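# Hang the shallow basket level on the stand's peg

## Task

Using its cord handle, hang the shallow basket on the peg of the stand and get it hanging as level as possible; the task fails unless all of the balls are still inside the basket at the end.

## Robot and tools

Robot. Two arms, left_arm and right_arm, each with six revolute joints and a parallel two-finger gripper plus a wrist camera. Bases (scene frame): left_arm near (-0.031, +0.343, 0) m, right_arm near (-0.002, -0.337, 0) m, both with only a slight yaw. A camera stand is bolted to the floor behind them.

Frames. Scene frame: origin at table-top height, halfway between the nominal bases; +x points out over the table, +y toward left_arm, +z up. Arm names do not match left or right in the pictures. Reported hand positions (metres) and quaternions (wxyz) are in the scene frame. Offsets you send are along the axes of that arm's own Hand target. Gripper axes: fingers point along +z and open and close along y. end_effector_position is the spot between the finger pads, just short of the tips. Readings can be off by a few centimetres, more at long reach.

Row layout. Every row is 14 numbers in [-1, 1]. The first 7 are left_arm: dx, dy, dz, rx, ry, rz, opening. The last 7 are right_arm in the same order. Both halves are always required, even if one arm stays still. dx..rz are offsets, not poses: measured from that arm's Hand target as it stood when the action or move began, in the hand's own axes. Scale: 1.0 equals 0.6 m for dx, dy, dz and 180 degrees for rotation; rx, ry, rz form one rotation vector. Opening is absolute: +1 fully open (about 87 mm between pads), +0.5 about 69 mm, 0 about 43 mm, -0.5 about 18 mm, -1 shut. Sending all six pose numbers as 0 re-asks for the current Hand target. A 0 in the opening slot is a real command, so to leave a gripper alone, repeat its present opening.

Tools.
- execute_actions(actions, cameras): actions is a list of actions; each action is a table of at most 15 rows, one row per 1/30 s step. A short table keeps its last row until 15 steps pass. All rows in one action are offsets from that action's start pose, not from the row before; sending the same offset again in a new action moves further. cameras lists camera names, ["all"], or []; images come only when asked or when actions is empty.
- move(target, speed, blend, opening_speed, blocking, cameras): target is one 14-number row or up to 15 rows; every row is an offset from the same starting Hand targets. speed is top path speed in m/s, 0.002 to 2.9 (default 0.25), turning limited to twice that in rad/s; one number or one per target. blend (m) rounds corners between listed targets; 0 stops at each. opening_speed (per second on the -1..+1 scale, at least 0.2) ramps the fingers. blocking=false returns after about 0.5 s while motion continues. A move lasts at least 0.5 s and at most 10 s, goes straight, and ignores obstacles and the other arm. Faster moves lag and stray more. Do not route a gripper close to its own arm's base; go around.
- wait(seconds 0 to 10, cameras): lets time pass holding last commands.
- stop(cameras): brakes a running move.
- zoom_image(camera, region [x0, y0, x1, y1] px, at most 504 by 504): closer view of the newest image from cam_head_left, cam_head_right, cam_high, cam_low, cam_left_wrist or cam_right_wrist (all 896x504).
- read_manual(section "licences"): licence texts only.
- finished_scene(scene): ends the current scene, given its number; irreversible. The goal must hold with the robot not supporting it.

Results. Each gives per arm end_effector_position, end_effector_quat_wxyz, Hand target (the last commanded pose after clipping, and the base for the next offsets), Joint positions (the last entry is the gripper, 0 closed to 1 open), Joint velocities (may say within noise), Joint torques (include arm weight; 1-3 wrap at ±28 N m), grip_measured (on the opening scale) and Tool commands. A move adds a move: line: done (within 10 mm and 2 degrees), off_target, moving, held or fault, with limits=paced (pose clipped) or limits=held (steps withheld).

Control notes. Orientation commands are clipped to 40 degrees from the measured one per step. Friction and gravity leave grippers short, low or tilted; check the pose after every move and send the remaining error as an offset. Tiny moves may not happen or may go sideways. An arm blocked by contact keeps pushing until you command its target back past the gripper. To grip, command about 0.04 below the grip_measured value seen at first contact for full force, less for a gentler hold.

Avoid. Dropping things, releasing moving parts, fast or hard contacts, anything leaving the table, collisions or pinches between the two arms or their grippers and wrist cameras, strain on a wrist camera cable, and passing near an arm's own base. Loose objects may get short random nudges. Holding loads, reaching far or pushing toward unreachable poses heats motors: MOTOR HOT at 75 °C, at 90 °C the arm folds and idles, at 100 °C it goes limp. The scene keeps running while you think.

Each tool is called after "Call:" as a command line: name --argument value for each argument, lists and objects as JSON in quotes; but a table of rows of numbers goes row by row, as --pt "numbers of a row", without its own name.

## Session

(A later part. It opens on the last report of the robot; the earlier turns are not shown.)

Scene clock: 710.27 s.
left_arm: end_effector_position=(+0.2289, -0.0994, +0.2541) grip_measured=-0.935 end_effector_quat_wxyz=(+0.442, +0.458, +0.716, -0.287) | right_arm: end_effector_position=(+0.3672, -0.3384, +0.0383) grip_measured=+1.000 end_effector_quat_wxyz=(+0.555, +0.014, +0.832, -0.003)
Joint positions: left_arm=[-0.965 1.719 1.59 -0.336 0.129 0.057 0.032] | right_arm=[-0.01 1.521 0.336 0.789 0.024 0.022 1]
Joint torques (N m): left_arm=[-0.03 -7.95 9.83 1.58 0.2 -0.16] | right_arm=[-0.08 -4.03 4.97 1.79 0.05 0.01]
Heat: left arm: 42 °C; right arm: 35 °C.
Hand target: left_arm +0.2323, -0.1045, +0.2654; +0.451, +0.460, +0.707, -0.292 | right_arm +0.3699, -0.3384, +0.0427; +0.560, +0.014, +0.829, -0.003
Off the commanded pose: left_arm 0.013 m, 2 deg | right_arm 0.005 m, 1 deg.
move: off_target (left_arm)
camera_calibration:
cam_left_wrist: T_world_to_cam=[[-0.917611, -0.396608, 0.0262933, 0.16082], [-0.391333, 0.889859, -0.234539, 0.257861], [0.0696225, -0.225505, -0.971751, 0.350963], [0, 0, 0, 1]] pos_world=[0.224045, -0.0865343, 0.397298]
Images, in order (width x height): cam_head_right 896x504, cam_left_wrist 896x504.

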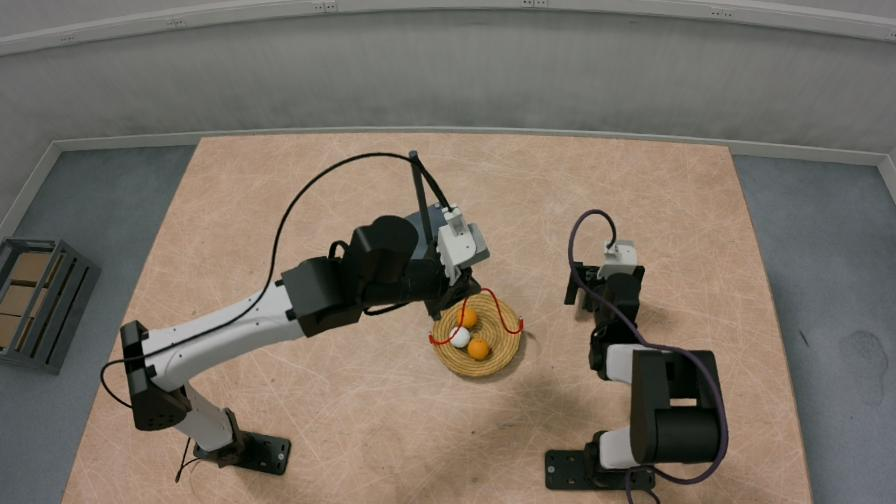

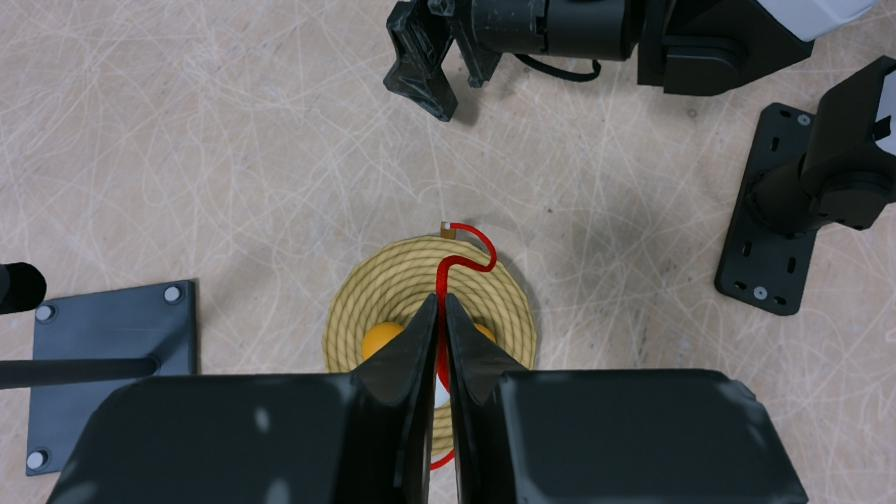

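Call:
move --target '[-0.0227, 0.0, -0.0106, 0, 0, 0, -1.0, 0, 0, 0, 0, 0, 0, 1.0]' --speed 0.03 --cameras '["cam_left_wrist", "cam_head_right", "cam_low"]'

Call:
zoom_image --camera "cam_head_right" --region '[400, 250, 560, 400]'

Call:
zoom_image --camera "cam_low" --region '[440, 180, 540, 280]'

Call:
zoom_image --camera "cam_left_wrist" --region '[320, 190, 560, 480]'

Scene clock: 720.67 s.
left_arm: end_effector_position=(+0.2290, -0.0996, +0.2683) grip_measured=-0.935 end_effector_quat_wxyz=(+0.441, +0.458, +0.716, -0.287) | right_arm: end_effector_position=(+0.3672, -0.3384, +0.0383) grip_measured=+1.000 end_effector_quat_wxyz=(+0.555, +0.014, +0.832, -0.003)
Joint positions: left_arm=[-0.965 1.729 1.66 -0.399 0.13 0.057 0.032] | right_arm=[-0.01 1.521 0.336 0.789 0.024 0.022 1]
Joint torques (N m): left_arm=[0.05 -8.01 9.96 1.61 0.22 -0.18] | right_arm=[-0.06 -4.01 5.07 1.78 0.04 0.01]
Heat: left arm: 44 °C; right arm: 35 °C.
Hand target: left_arm +0.2323, -0.1045, +0.2803; +0.451, +0.460, +0.707, -0.292 | right_arm +0.3699, -0.3384, +0.0427; +0.560, +0.014, +0.829, -0.003
Off the commanded pose: left_arm 0.013 m, 2 deg | right_arm 0.005 m, 1 deg.
move: off_target (left_arm)
camera_calibration:
cam_left_wrist: T_world_to_cam=[[-0.917743, -0.396273, 0.026759, 0.160335], [-0.391238, 0.890362, -0.232782, 0.260948], [0.0684202, -0.224103, -0.972161, 0.365316], [0, 0, 0, 1]] pos_world=[0.224244, -0.0869332, 0.411599]
Images, in order (width x height): cam_head_right 896x504, cam_low 896x504, cam_left_wrist 896x504.

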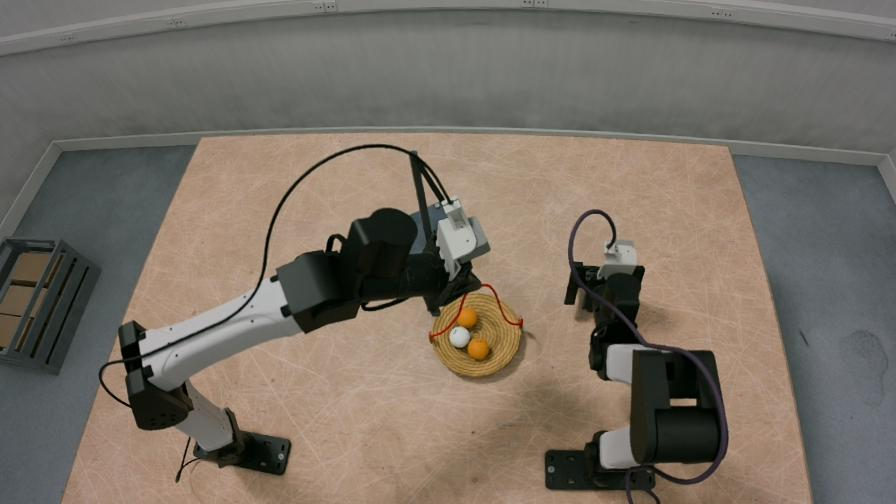

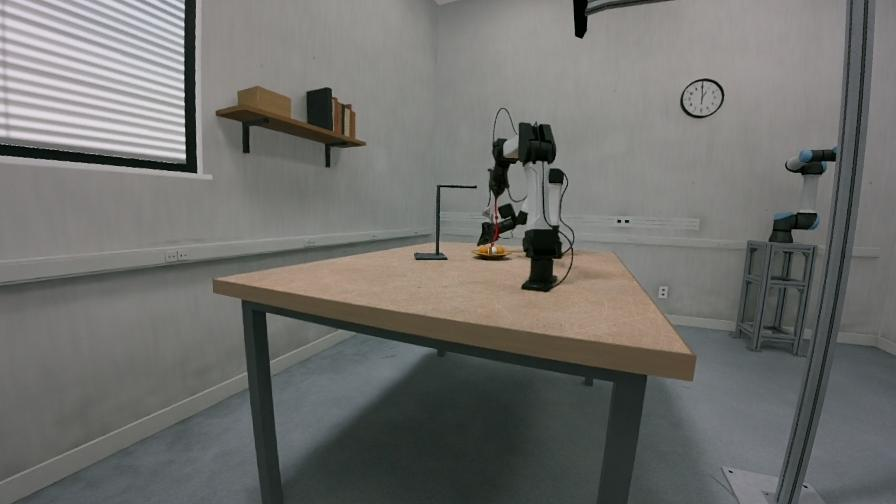

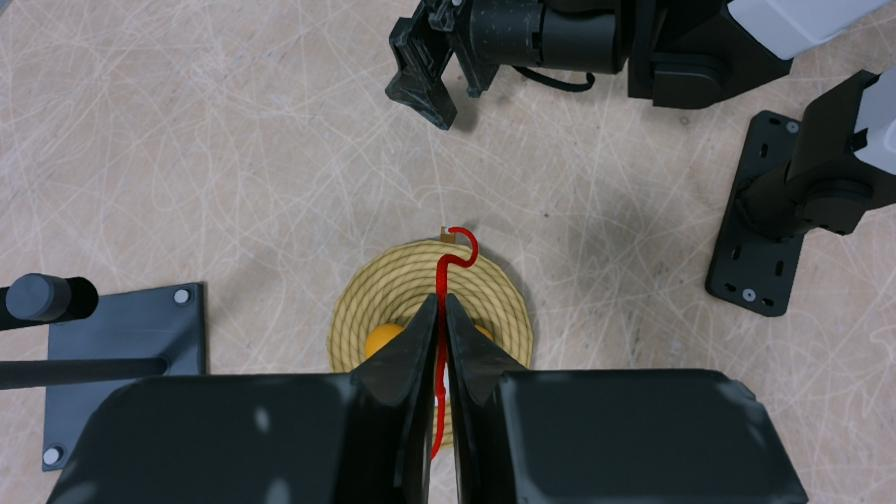

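Scaled by 3.150 from the camera's 896x504 image, which has a finer 1280x720 frame.

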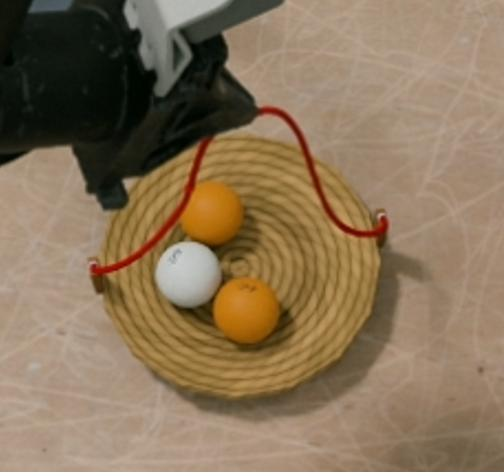

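Scaled by 5.040 from the camera's 896x504 image, which has a finer 1280x720 frame.

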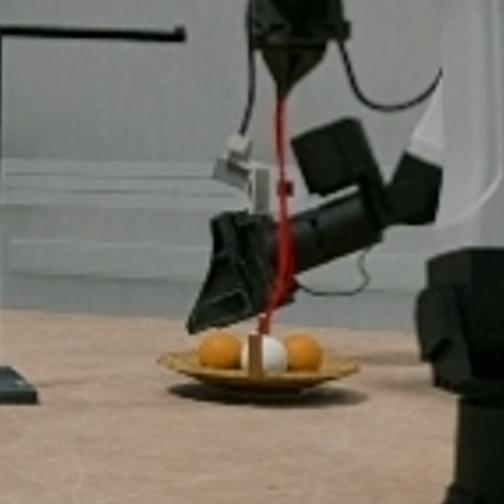

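Scaled by 1.738 from the camera's 896x504 image, which has a finer 1280x720 frame.

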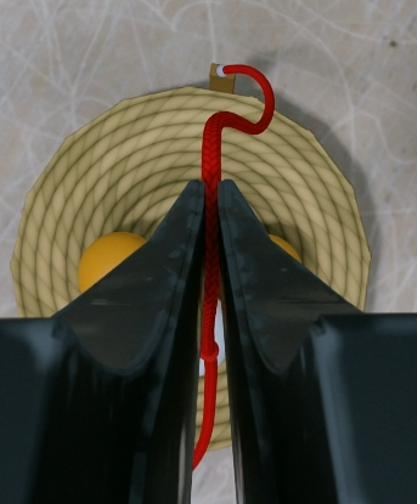

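Call:
move --target '[-0.0136, 0.0, -0.0063, 0, 0, 0, -1.0, 0, 0, 0, 0, 0, 0, 1.0]' --speed 0.03 --cameras '["cam_left_wrist", "cam_head_right", "cam_low"]'

Call:
zoom_image --camera "cam_head_right" --region '[400, 250, 560, 400]'

Call:
zoom_image --camera "cam_low" --region '[440, 180, 540, 280]'

Call:
zoom_image --camera "cam_left_wrist" --region '[320, 190, 560, 480]'

Scene clock: 729.97 s.
left_arm: end_effector_position=(+0.2290, -0.0996, +0.2758) grip_measured=-0.935 end_effector_quat_wxyz=(+0.439, +0.459, +0.717, -0.286) | right_arm: end_effector_position=(+0.3672, -0.3384, +0.0383) grip_measured=+1.000 end_effector_quat_wxyz=(+0.555, +0.014, +0.832, -0.003)
Joint positions: left_arm=[-0.965 1.737 1.704 -0.437 0.13 0.058 0.032] | right_arm=[-0.01 1.521 0.336 0.789 0.024 0.022 1]
Joint torques (N m): left_arm=[0.05 -7.99 10.09 1.65 0.18 -0.18] | right_arm=[-0.06 -4.01 5.07 1.78 0.05 0.01]
Heat: left arm: 44 °C; right arm: 35 °C.
Hand target: left_arm +0.2323, -0.1045, +0.2893; +0.451, +0.460, +0.707, -0.292 | right_arm +0.3699, -0.3384, +0.0427; +0.560, +0.014, +0.829, -0.003
Off the commanded pose: left_arm 0.015 m, 2 deg | right_arm 0.005 m, 1 deg.
move: off_target (left_arm)
camera_calibration:
cam_left_wrist: T_world_to_cam=[[-0.917744, -0.396246, 0.0271232, 0.160101], [-0.391547, 0.891176, -0.229122, 0.26177], [0.066617, -0.220895, -0.97302, 0.373545], [0, 0, 0, 1]] pos_world=[0.224543, -0.08733, 0.419101]
Images, in order (width x height): cam_head_right 896x504, cam_low 896x504, cam_left_wrist 896x504.

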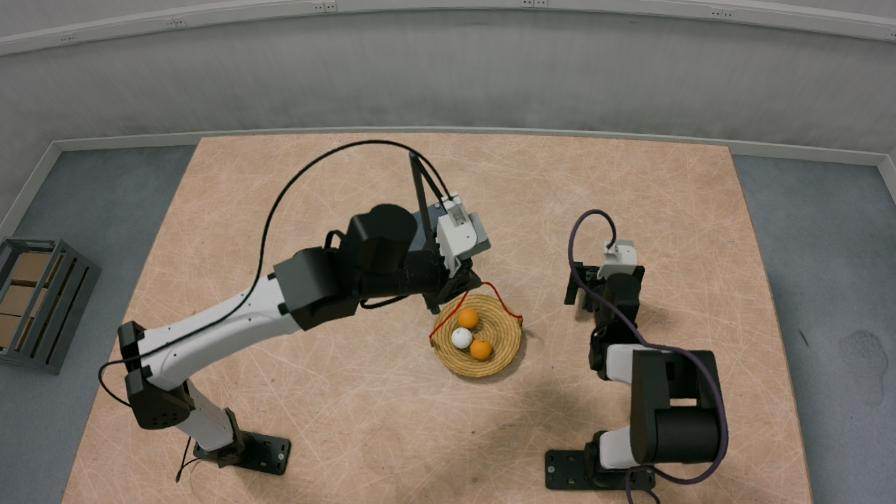

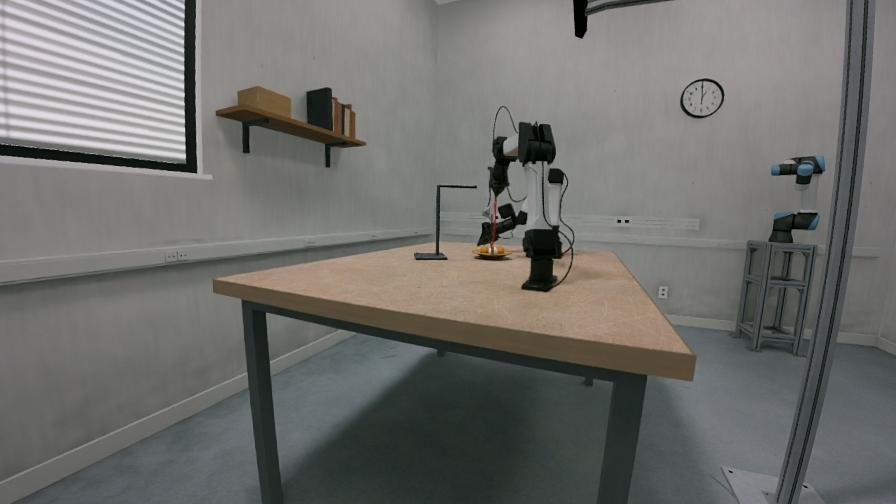

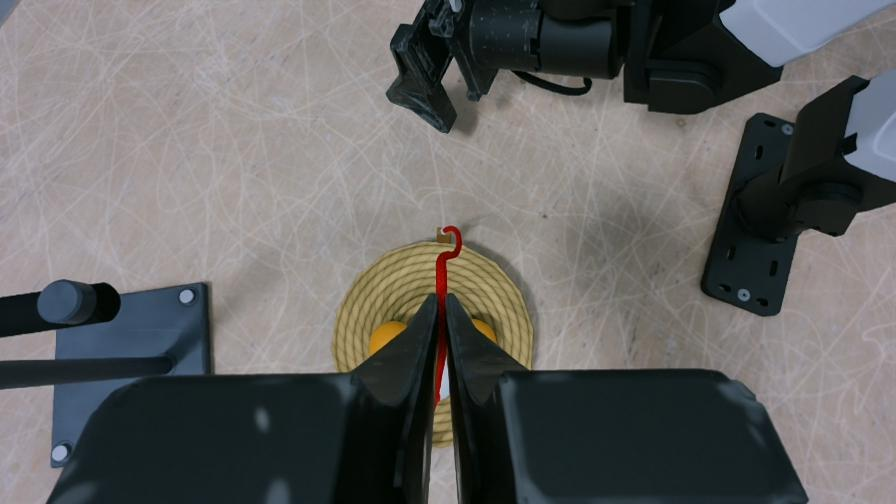

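Scaled by 3.150 from the camera's 896x504 image, which has a finer 1280x720 frame.

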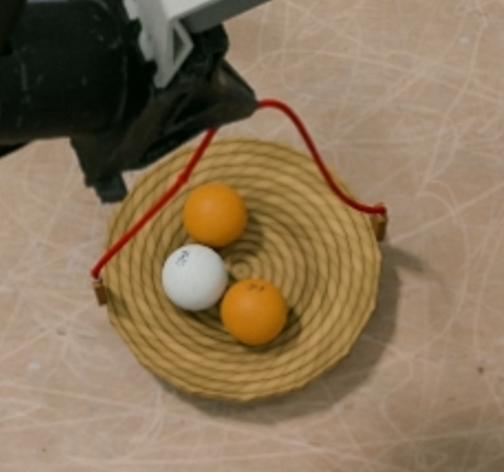

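Scaled by 5.040 from the camera's 896x504 image, which has a finer 1280x720 frame.

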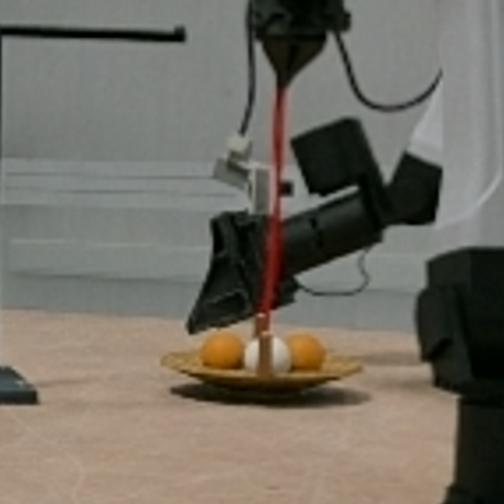

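Scaled by 1.738 from the camera's 896x504 image, which has a finer 1280x720 frame.

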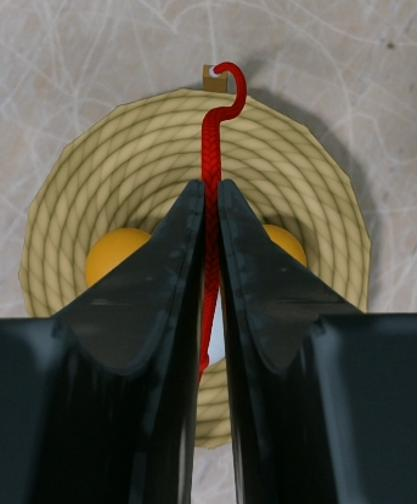

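Call:
move --target '[-0.0227, 0.0, -0.0106, 0, 0, 0, -1.0, 0, 0, 0, 0, 0, 0, 1.0]' --speed 0.02 --cameras '["cam_left_wrist", "cam_head_right", "cam_low", "cam_high"]'

Call:
zoom_image --camera "cam_head_right" --region '[400, 250, 560, 400]'

Call:
zoom_image --camera "cam_low" --region '[440, 180, 540, 280]'

Call:
zoom_image --camera "cam_high" --region '[330, 230, 470, 360]'

Scene clock: 741.43 s.
left_arm: end_effector_position=(+0.2271, -0.0967, +0.2811) grip_measured=-0.935 end_effector_quat_wxyz=(+0.426, +0.463, +0.725, -0.280) | right_arm: end_effector_position=(+0.3672, -0.3384, +0.0383) grip_measured=+1.000 end_effector_quat_wxyz=(+0.555, +0.014, +0.832, -0.003)
Joint positions: left_arm=[-0.965 1.756 1.776 -0.525 0.13 0.058 0.032] | right_arm=[-0.01 1.521 0.336 0.789 0.024 0.022 1]
Joint torques (N m): left_arm=[0.06 -8.58 10.61 1.82 0.18 -0.12] | right_arm=[-0.03 -3.97 5.05 1.78 0.05 0.01]
Heat: left arm: 45 °C; right arm: 35 °C.
Hand target: left_arm +0.2323, -0.1045, +0.3044; +0.451, +0.460, +0.707, -0.292 | right_arm +0.3699, -0.3384, +0.0427; +0.560, +0.014, +0.829, -0.003
Off the commanded pose: left_arm 0.025 m, 4 deg | right_arm 0.005 m, 1 deg.
move: off_target (left_arm)
camera_calibration:
cam_left_wrist: T_world_to_cam=[[-0.91729, -0.39691, 0.032283, 0.157807], [-0.395238, 0.89752, -0.195562, 0.251657], [0.0486458, -0.192146, -0.98016, 0.388405], [0, 0, 0, 1]] pos_world=[0.225325, -0.0886011, 0.424819]
Images, in order (width x height): cam_head_right 896x504, cam_high 896x504, cam_low 896x504, cam_left_wrist 896x504.

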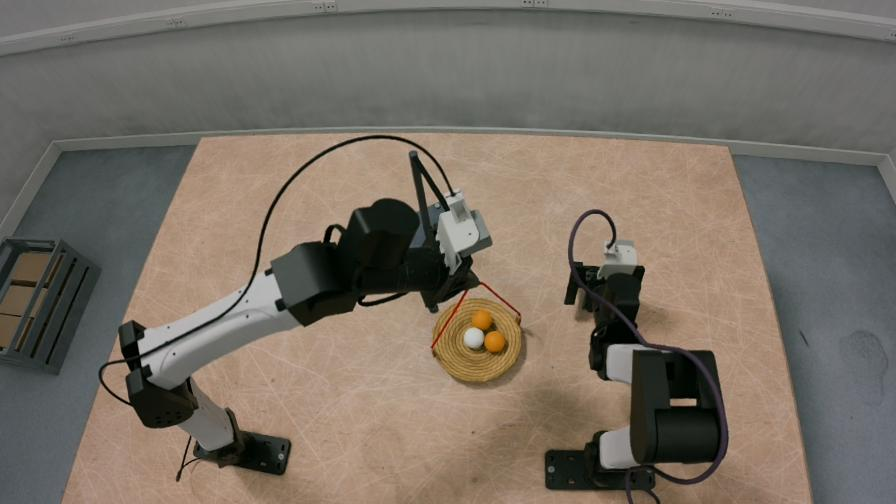

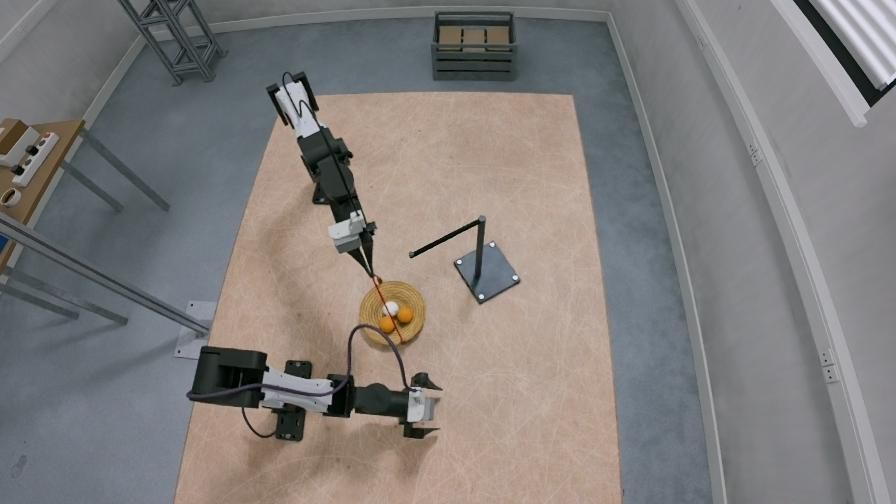

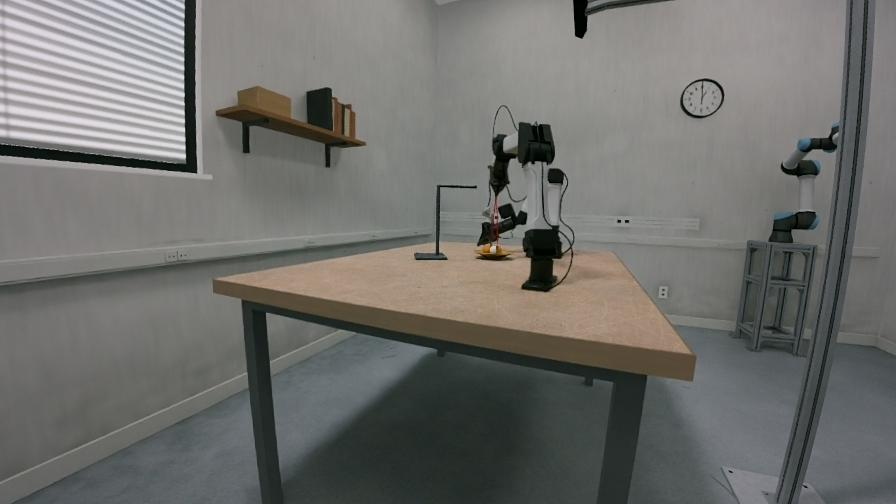

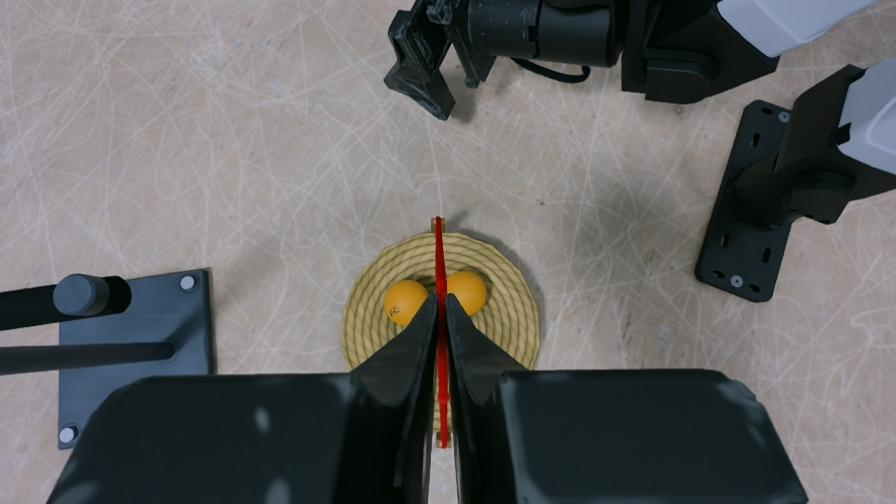

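Scaled by 3.150 from the camera's 896x504 image, which has a finer 1280x720 frame.

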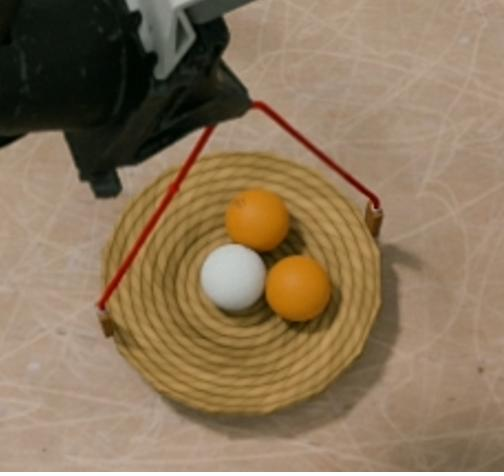

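Scaled by 5.040 from the camera's 896x504 image, which has a finer 1280x720 frame.

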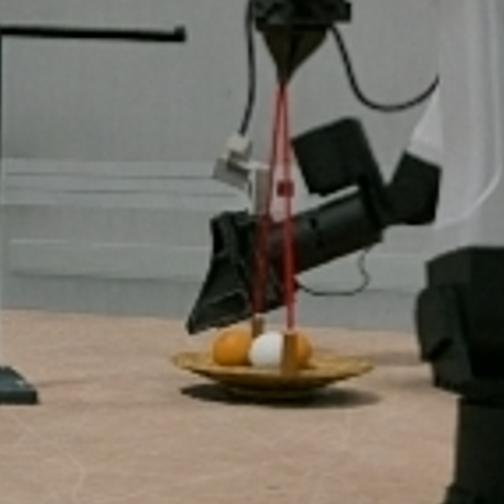

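Scaled by 3.600 from the camera's 896x504 image, which has a finer 1280x720 frame.

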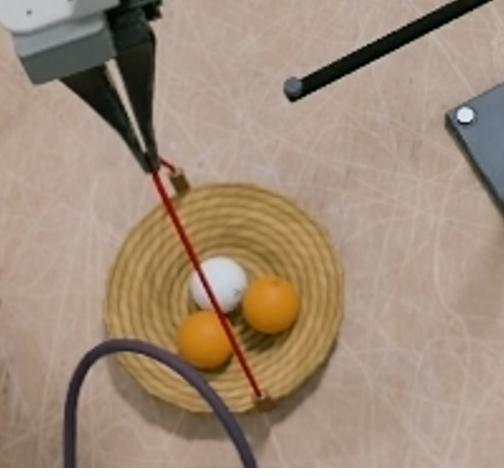

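Call:
move --target '[-0.0302, 0.0, -0.0141, 0, 0, 0, -1.0, 0, 0, 0, 0, 0, 0, 1.0]' --speed 0.02 --cameras '["cam_left_wrist", "cam_head_right", "cam_low", "cam_high"]'

Call:
zoom_image --camera "cam_head_right" --region '[400, 250, 560, 400]'

Call:
zoom_image --camera "cam_low" --region '[440, 180, 540, 280]'

Call:
zoom_image --camera "cam_high" --region '[330, 230, 470, 360]'

Scene clock: 749.13 s.
left_arm: end_effector_position=(+0.2278, -0.0977, +0.3016) grip_measured=-0.935 end_effector_quat_wxyz=(+0.426, +0.463, +0.725, -0.280) | right_arm: end_effector_position=(+0.3672, -0.3384, +0.0383) grip_measured=+1.000 end_effector_quat_wxyz=(+0.555, +0.014, +0.832, -0.003)
Joint positions: left_arm=[-0.965 1.788 1.9 -0.617 0.13 0.058 0.032] | right_arm=[-0.01 1.521 0.336 0.789 0.024 0.022 1]
Joint torques (N m): left_arm=[-0.06 -8.69 10.3 1.78 0.2 -0.15] | right_arm=[-0.08 -4.03 5.04 1.77 0.05 0.02]
Heat: left arm: 47 °C; right arm: 35 °C.
Hand target: left_arm +0.2323, -0.1045, +0.3244; +0.451, +0.460, +0.707, -0.292 | right_arm +0.3699, -0.3384, +0.0427; +0.560, +0.014, +0.829, -0.003
Off the commanded pose: left_arm 0.024 m, 4 deg | right_arm 0.005 m, 1 deg.
move: off_target (left_arm)
camera_calibration:
cam_left_wrist: T_world_to_cam=[[-0.917276, -0.396946, 0.0322277, 0.157317], [-0.395245, 0.897438, -0.195922, 0.256955], [0.0488481, -0.192452, -0.98009, 0.408172], [0, 0, 0, 1]] pos_world=[0.225925, -0.0896013, 0.445319]
Images, in order (width x height): cam_head_right 896x504, cam_high 896x504, cam_low 896x504, cam_left_wrist 896x504.

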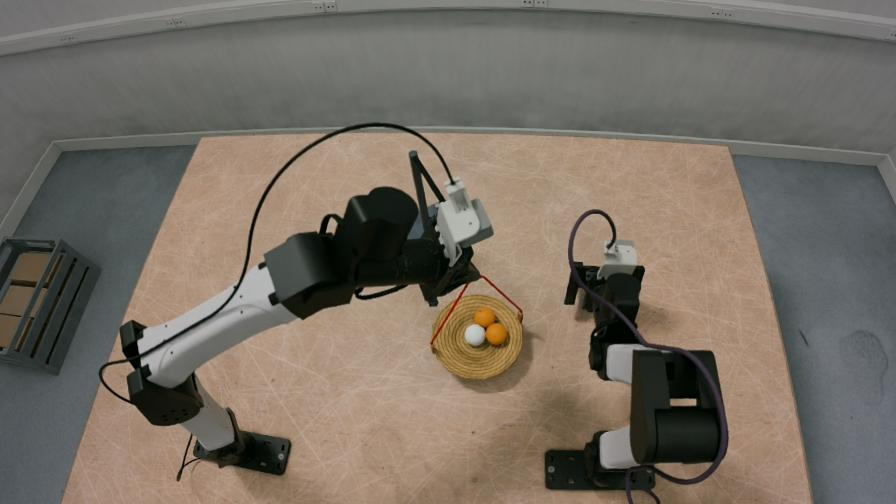

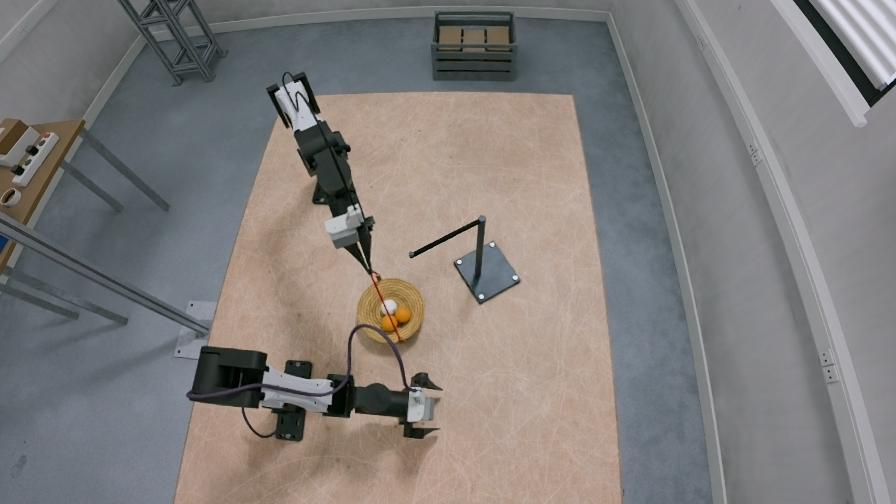

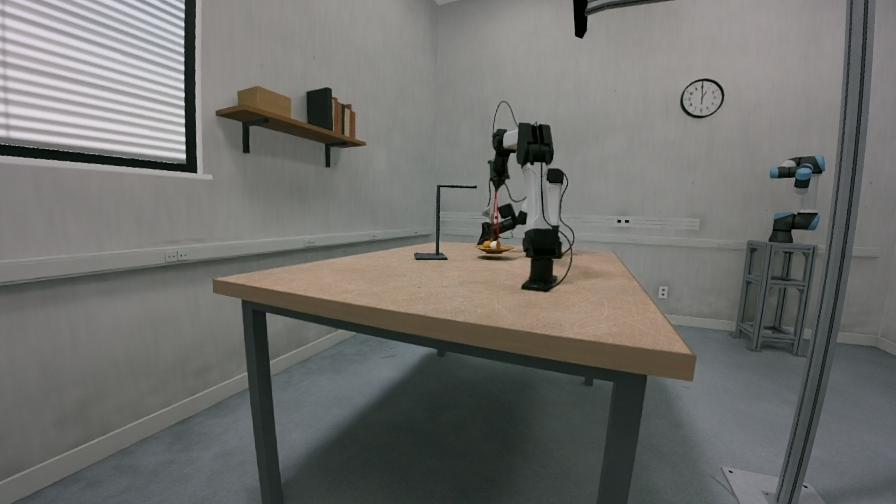

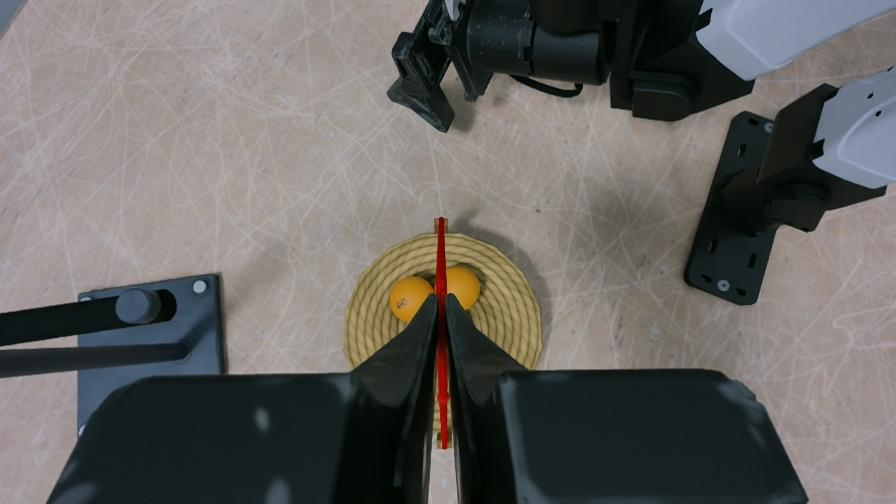

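Scaled by 3.150 from the camera's 896x504 image, which has a finer 1280x720 frame.

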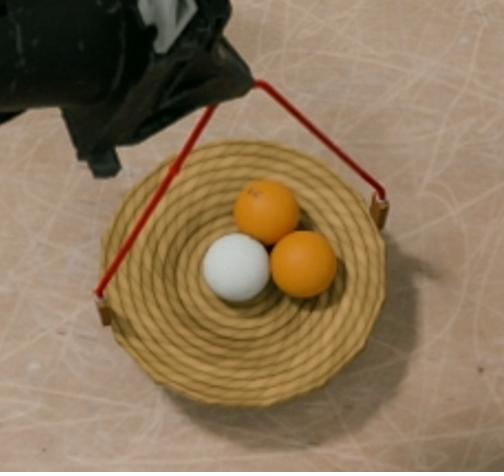

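Scaled by 5.040 from the camera's 896x504 image, which has a finer 1280x720 frame.

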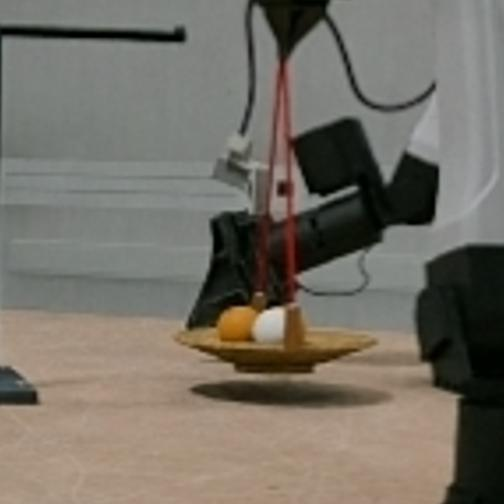

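Scaled by 3.600 from the camera's 896x504 image, which has a finer 1280x720 frame.

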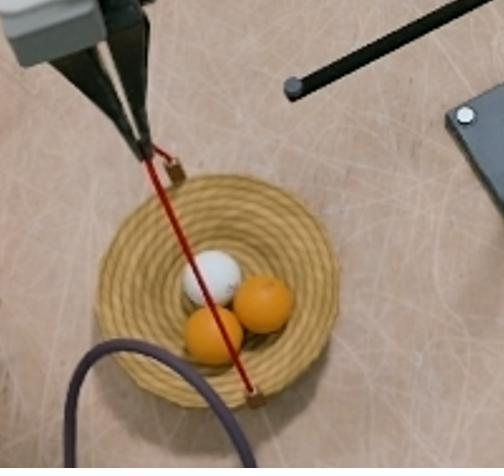

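Call:
zoom_image --camera "cam_left_wrist" --region '[0, 260, 240, 460]'

Scaled by 2.100 from the camera's 896x504 image, which has a finer 1280x720 frame.

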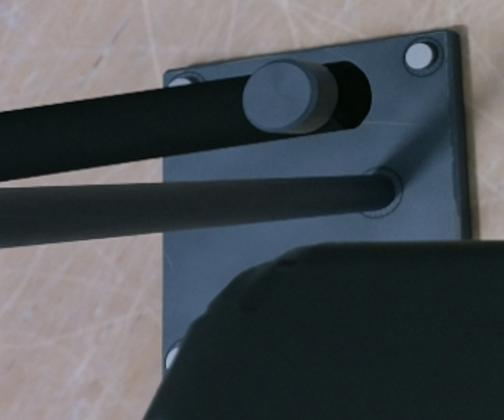

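Call:
move --pt "-0.0665 0.0 -0.0310 0 0 0 -1.0 0 0 0 0 0 0 1.0" --pt "-0.1090 0.0790 -0.0408 -0.0392 -0.0555 -0.0143 -1.0 0 0 0 0 0 0 1.0" --blend '[0.02, 0]' --speed 0.04 --cameras '["cam_left_wrist", "cam_head_right", "cam_low", "cam_high", "cam_head_left"]'

Call:
zoom_image --camera "cam_low" --region '[430, 160, 530, 260]'

Call:
zoom_image --camera "cam_head_right" --region '[400, 200, 580, 400]'

Scene clock: 860.03 s.
left_arm: end_effector_position=(+0.2778, -0.0978, +0.3599) grip_measured=-0.935 end_effector_quat_wxyz=(+0.496, +0.406, +0.713, -0.284) | right_arm: end_effector_position=(+0.3672, -0.3384, +0.0383) grip_measured=+1.000 end_effector_quat_wxyz=(+0.555, +0.014, +0.832, -0.003)
Joint positions: left_arm=[-0.894 1.869 2.125 -0.612 0.101 0.034 0.032] | right_arm=[-0.01 1.521 0.336 0.789 0.024 0.022 1]
Joint torques (N m): left_arm=[0.36 -14.05 5.74 2.14 0.02 -0.34] | right_arm=[-0.02 -4.05 5.03 1.77 0.04 0.02]
Heat: left arm: 52 °C; right arm: 35 °C.
Hand target: left_arm +0.2776, -0.0903, +0.3941; +0.531, +0.388, +0.692, -0.297 | right_arm +0.3699, -0.3384, +0.0427; +0.560, +0.014, +0.829, -0.003
Off the commanded pose: left_arm 0.035 m, 5 deg | right_arm 0.005 m, 1 deg.
move: off_target (left_arm)
camera_calibration:
cam_left_wrist: T_world_to_cam=[[-0.871858, -0.489336, 0.0203479, 0.183931], [-0.46691, 0.817924, -0.336147, 0.350865], [0.147846, -0.302573, -0.94159, 0.410623], [0, 0, 0, 1]] pos_world=[0.263475, -0.0727333, 0.500838]
Images, in order (width x height): cam_head_left 896x504, cam_head_right 896x504, cam_high 896x504, cam_low 896x504, cam_left_wrist 896x504.

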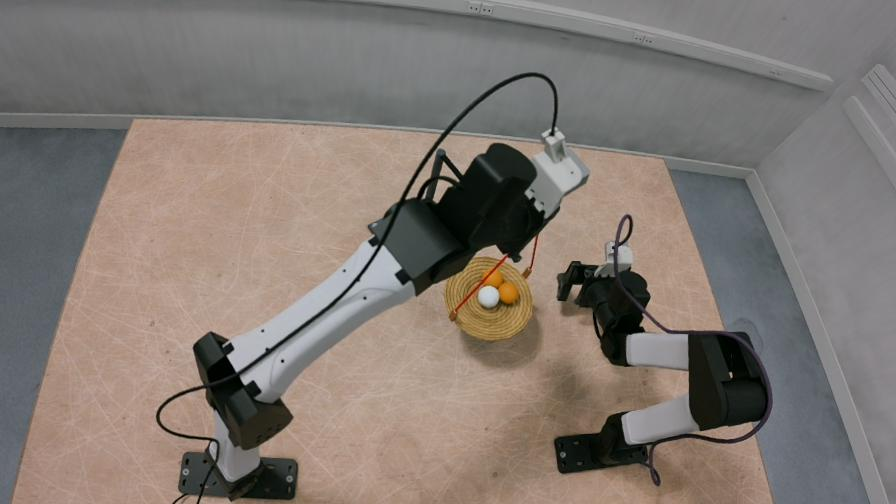

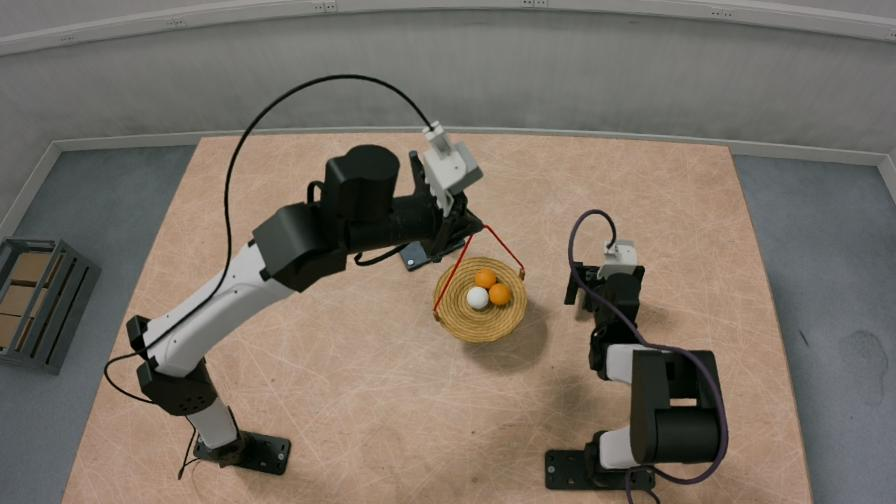

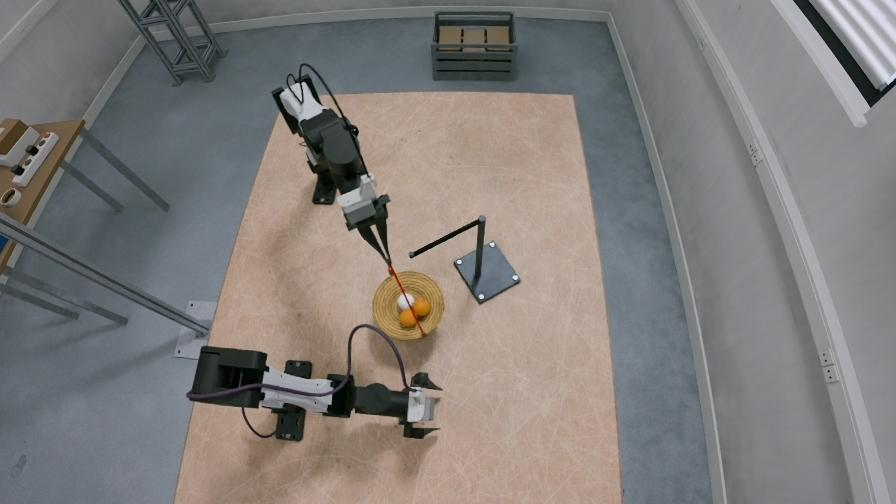

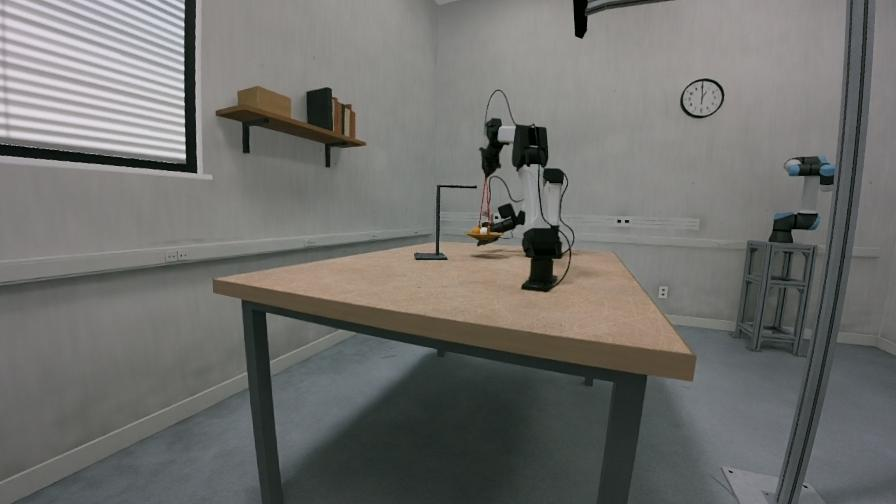

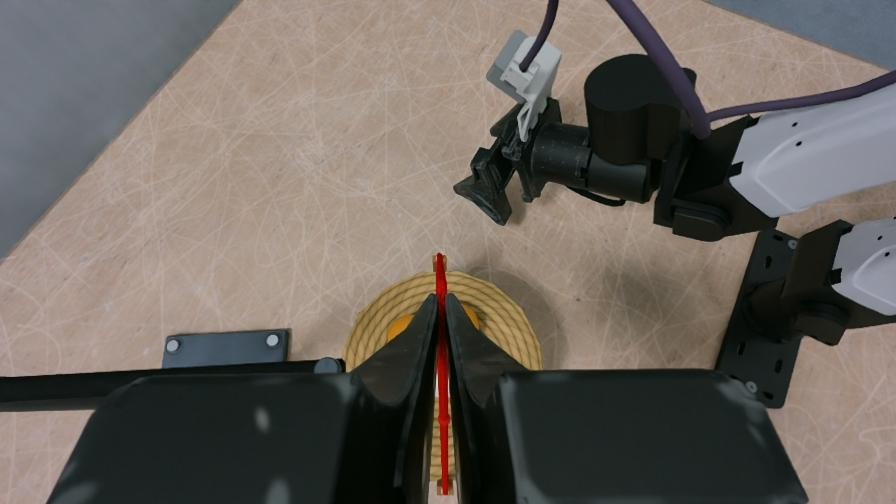

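Scaled by 5.040 from the camera's 896x504 image, which has a finer 1280x720 frame.

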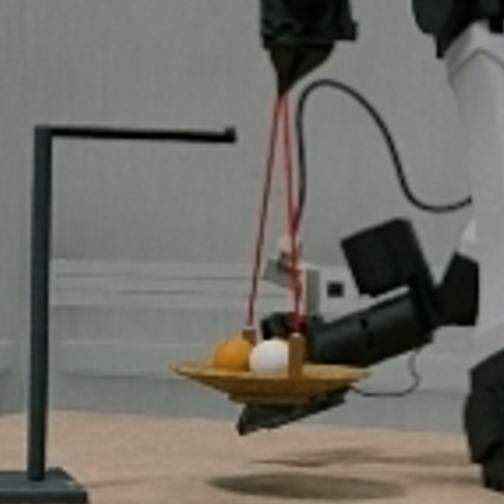

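Scaled by 2.520 from the camera's 896x504 image, which has a finer 1280x720 frame.

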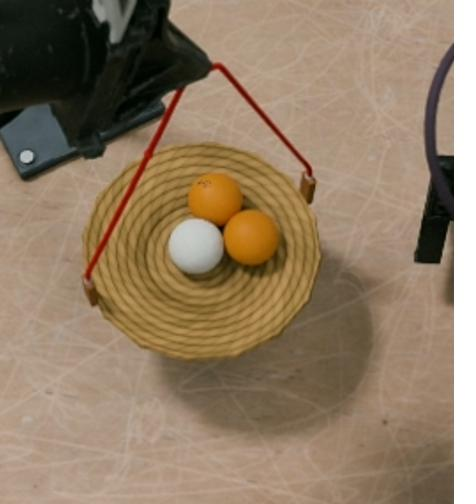

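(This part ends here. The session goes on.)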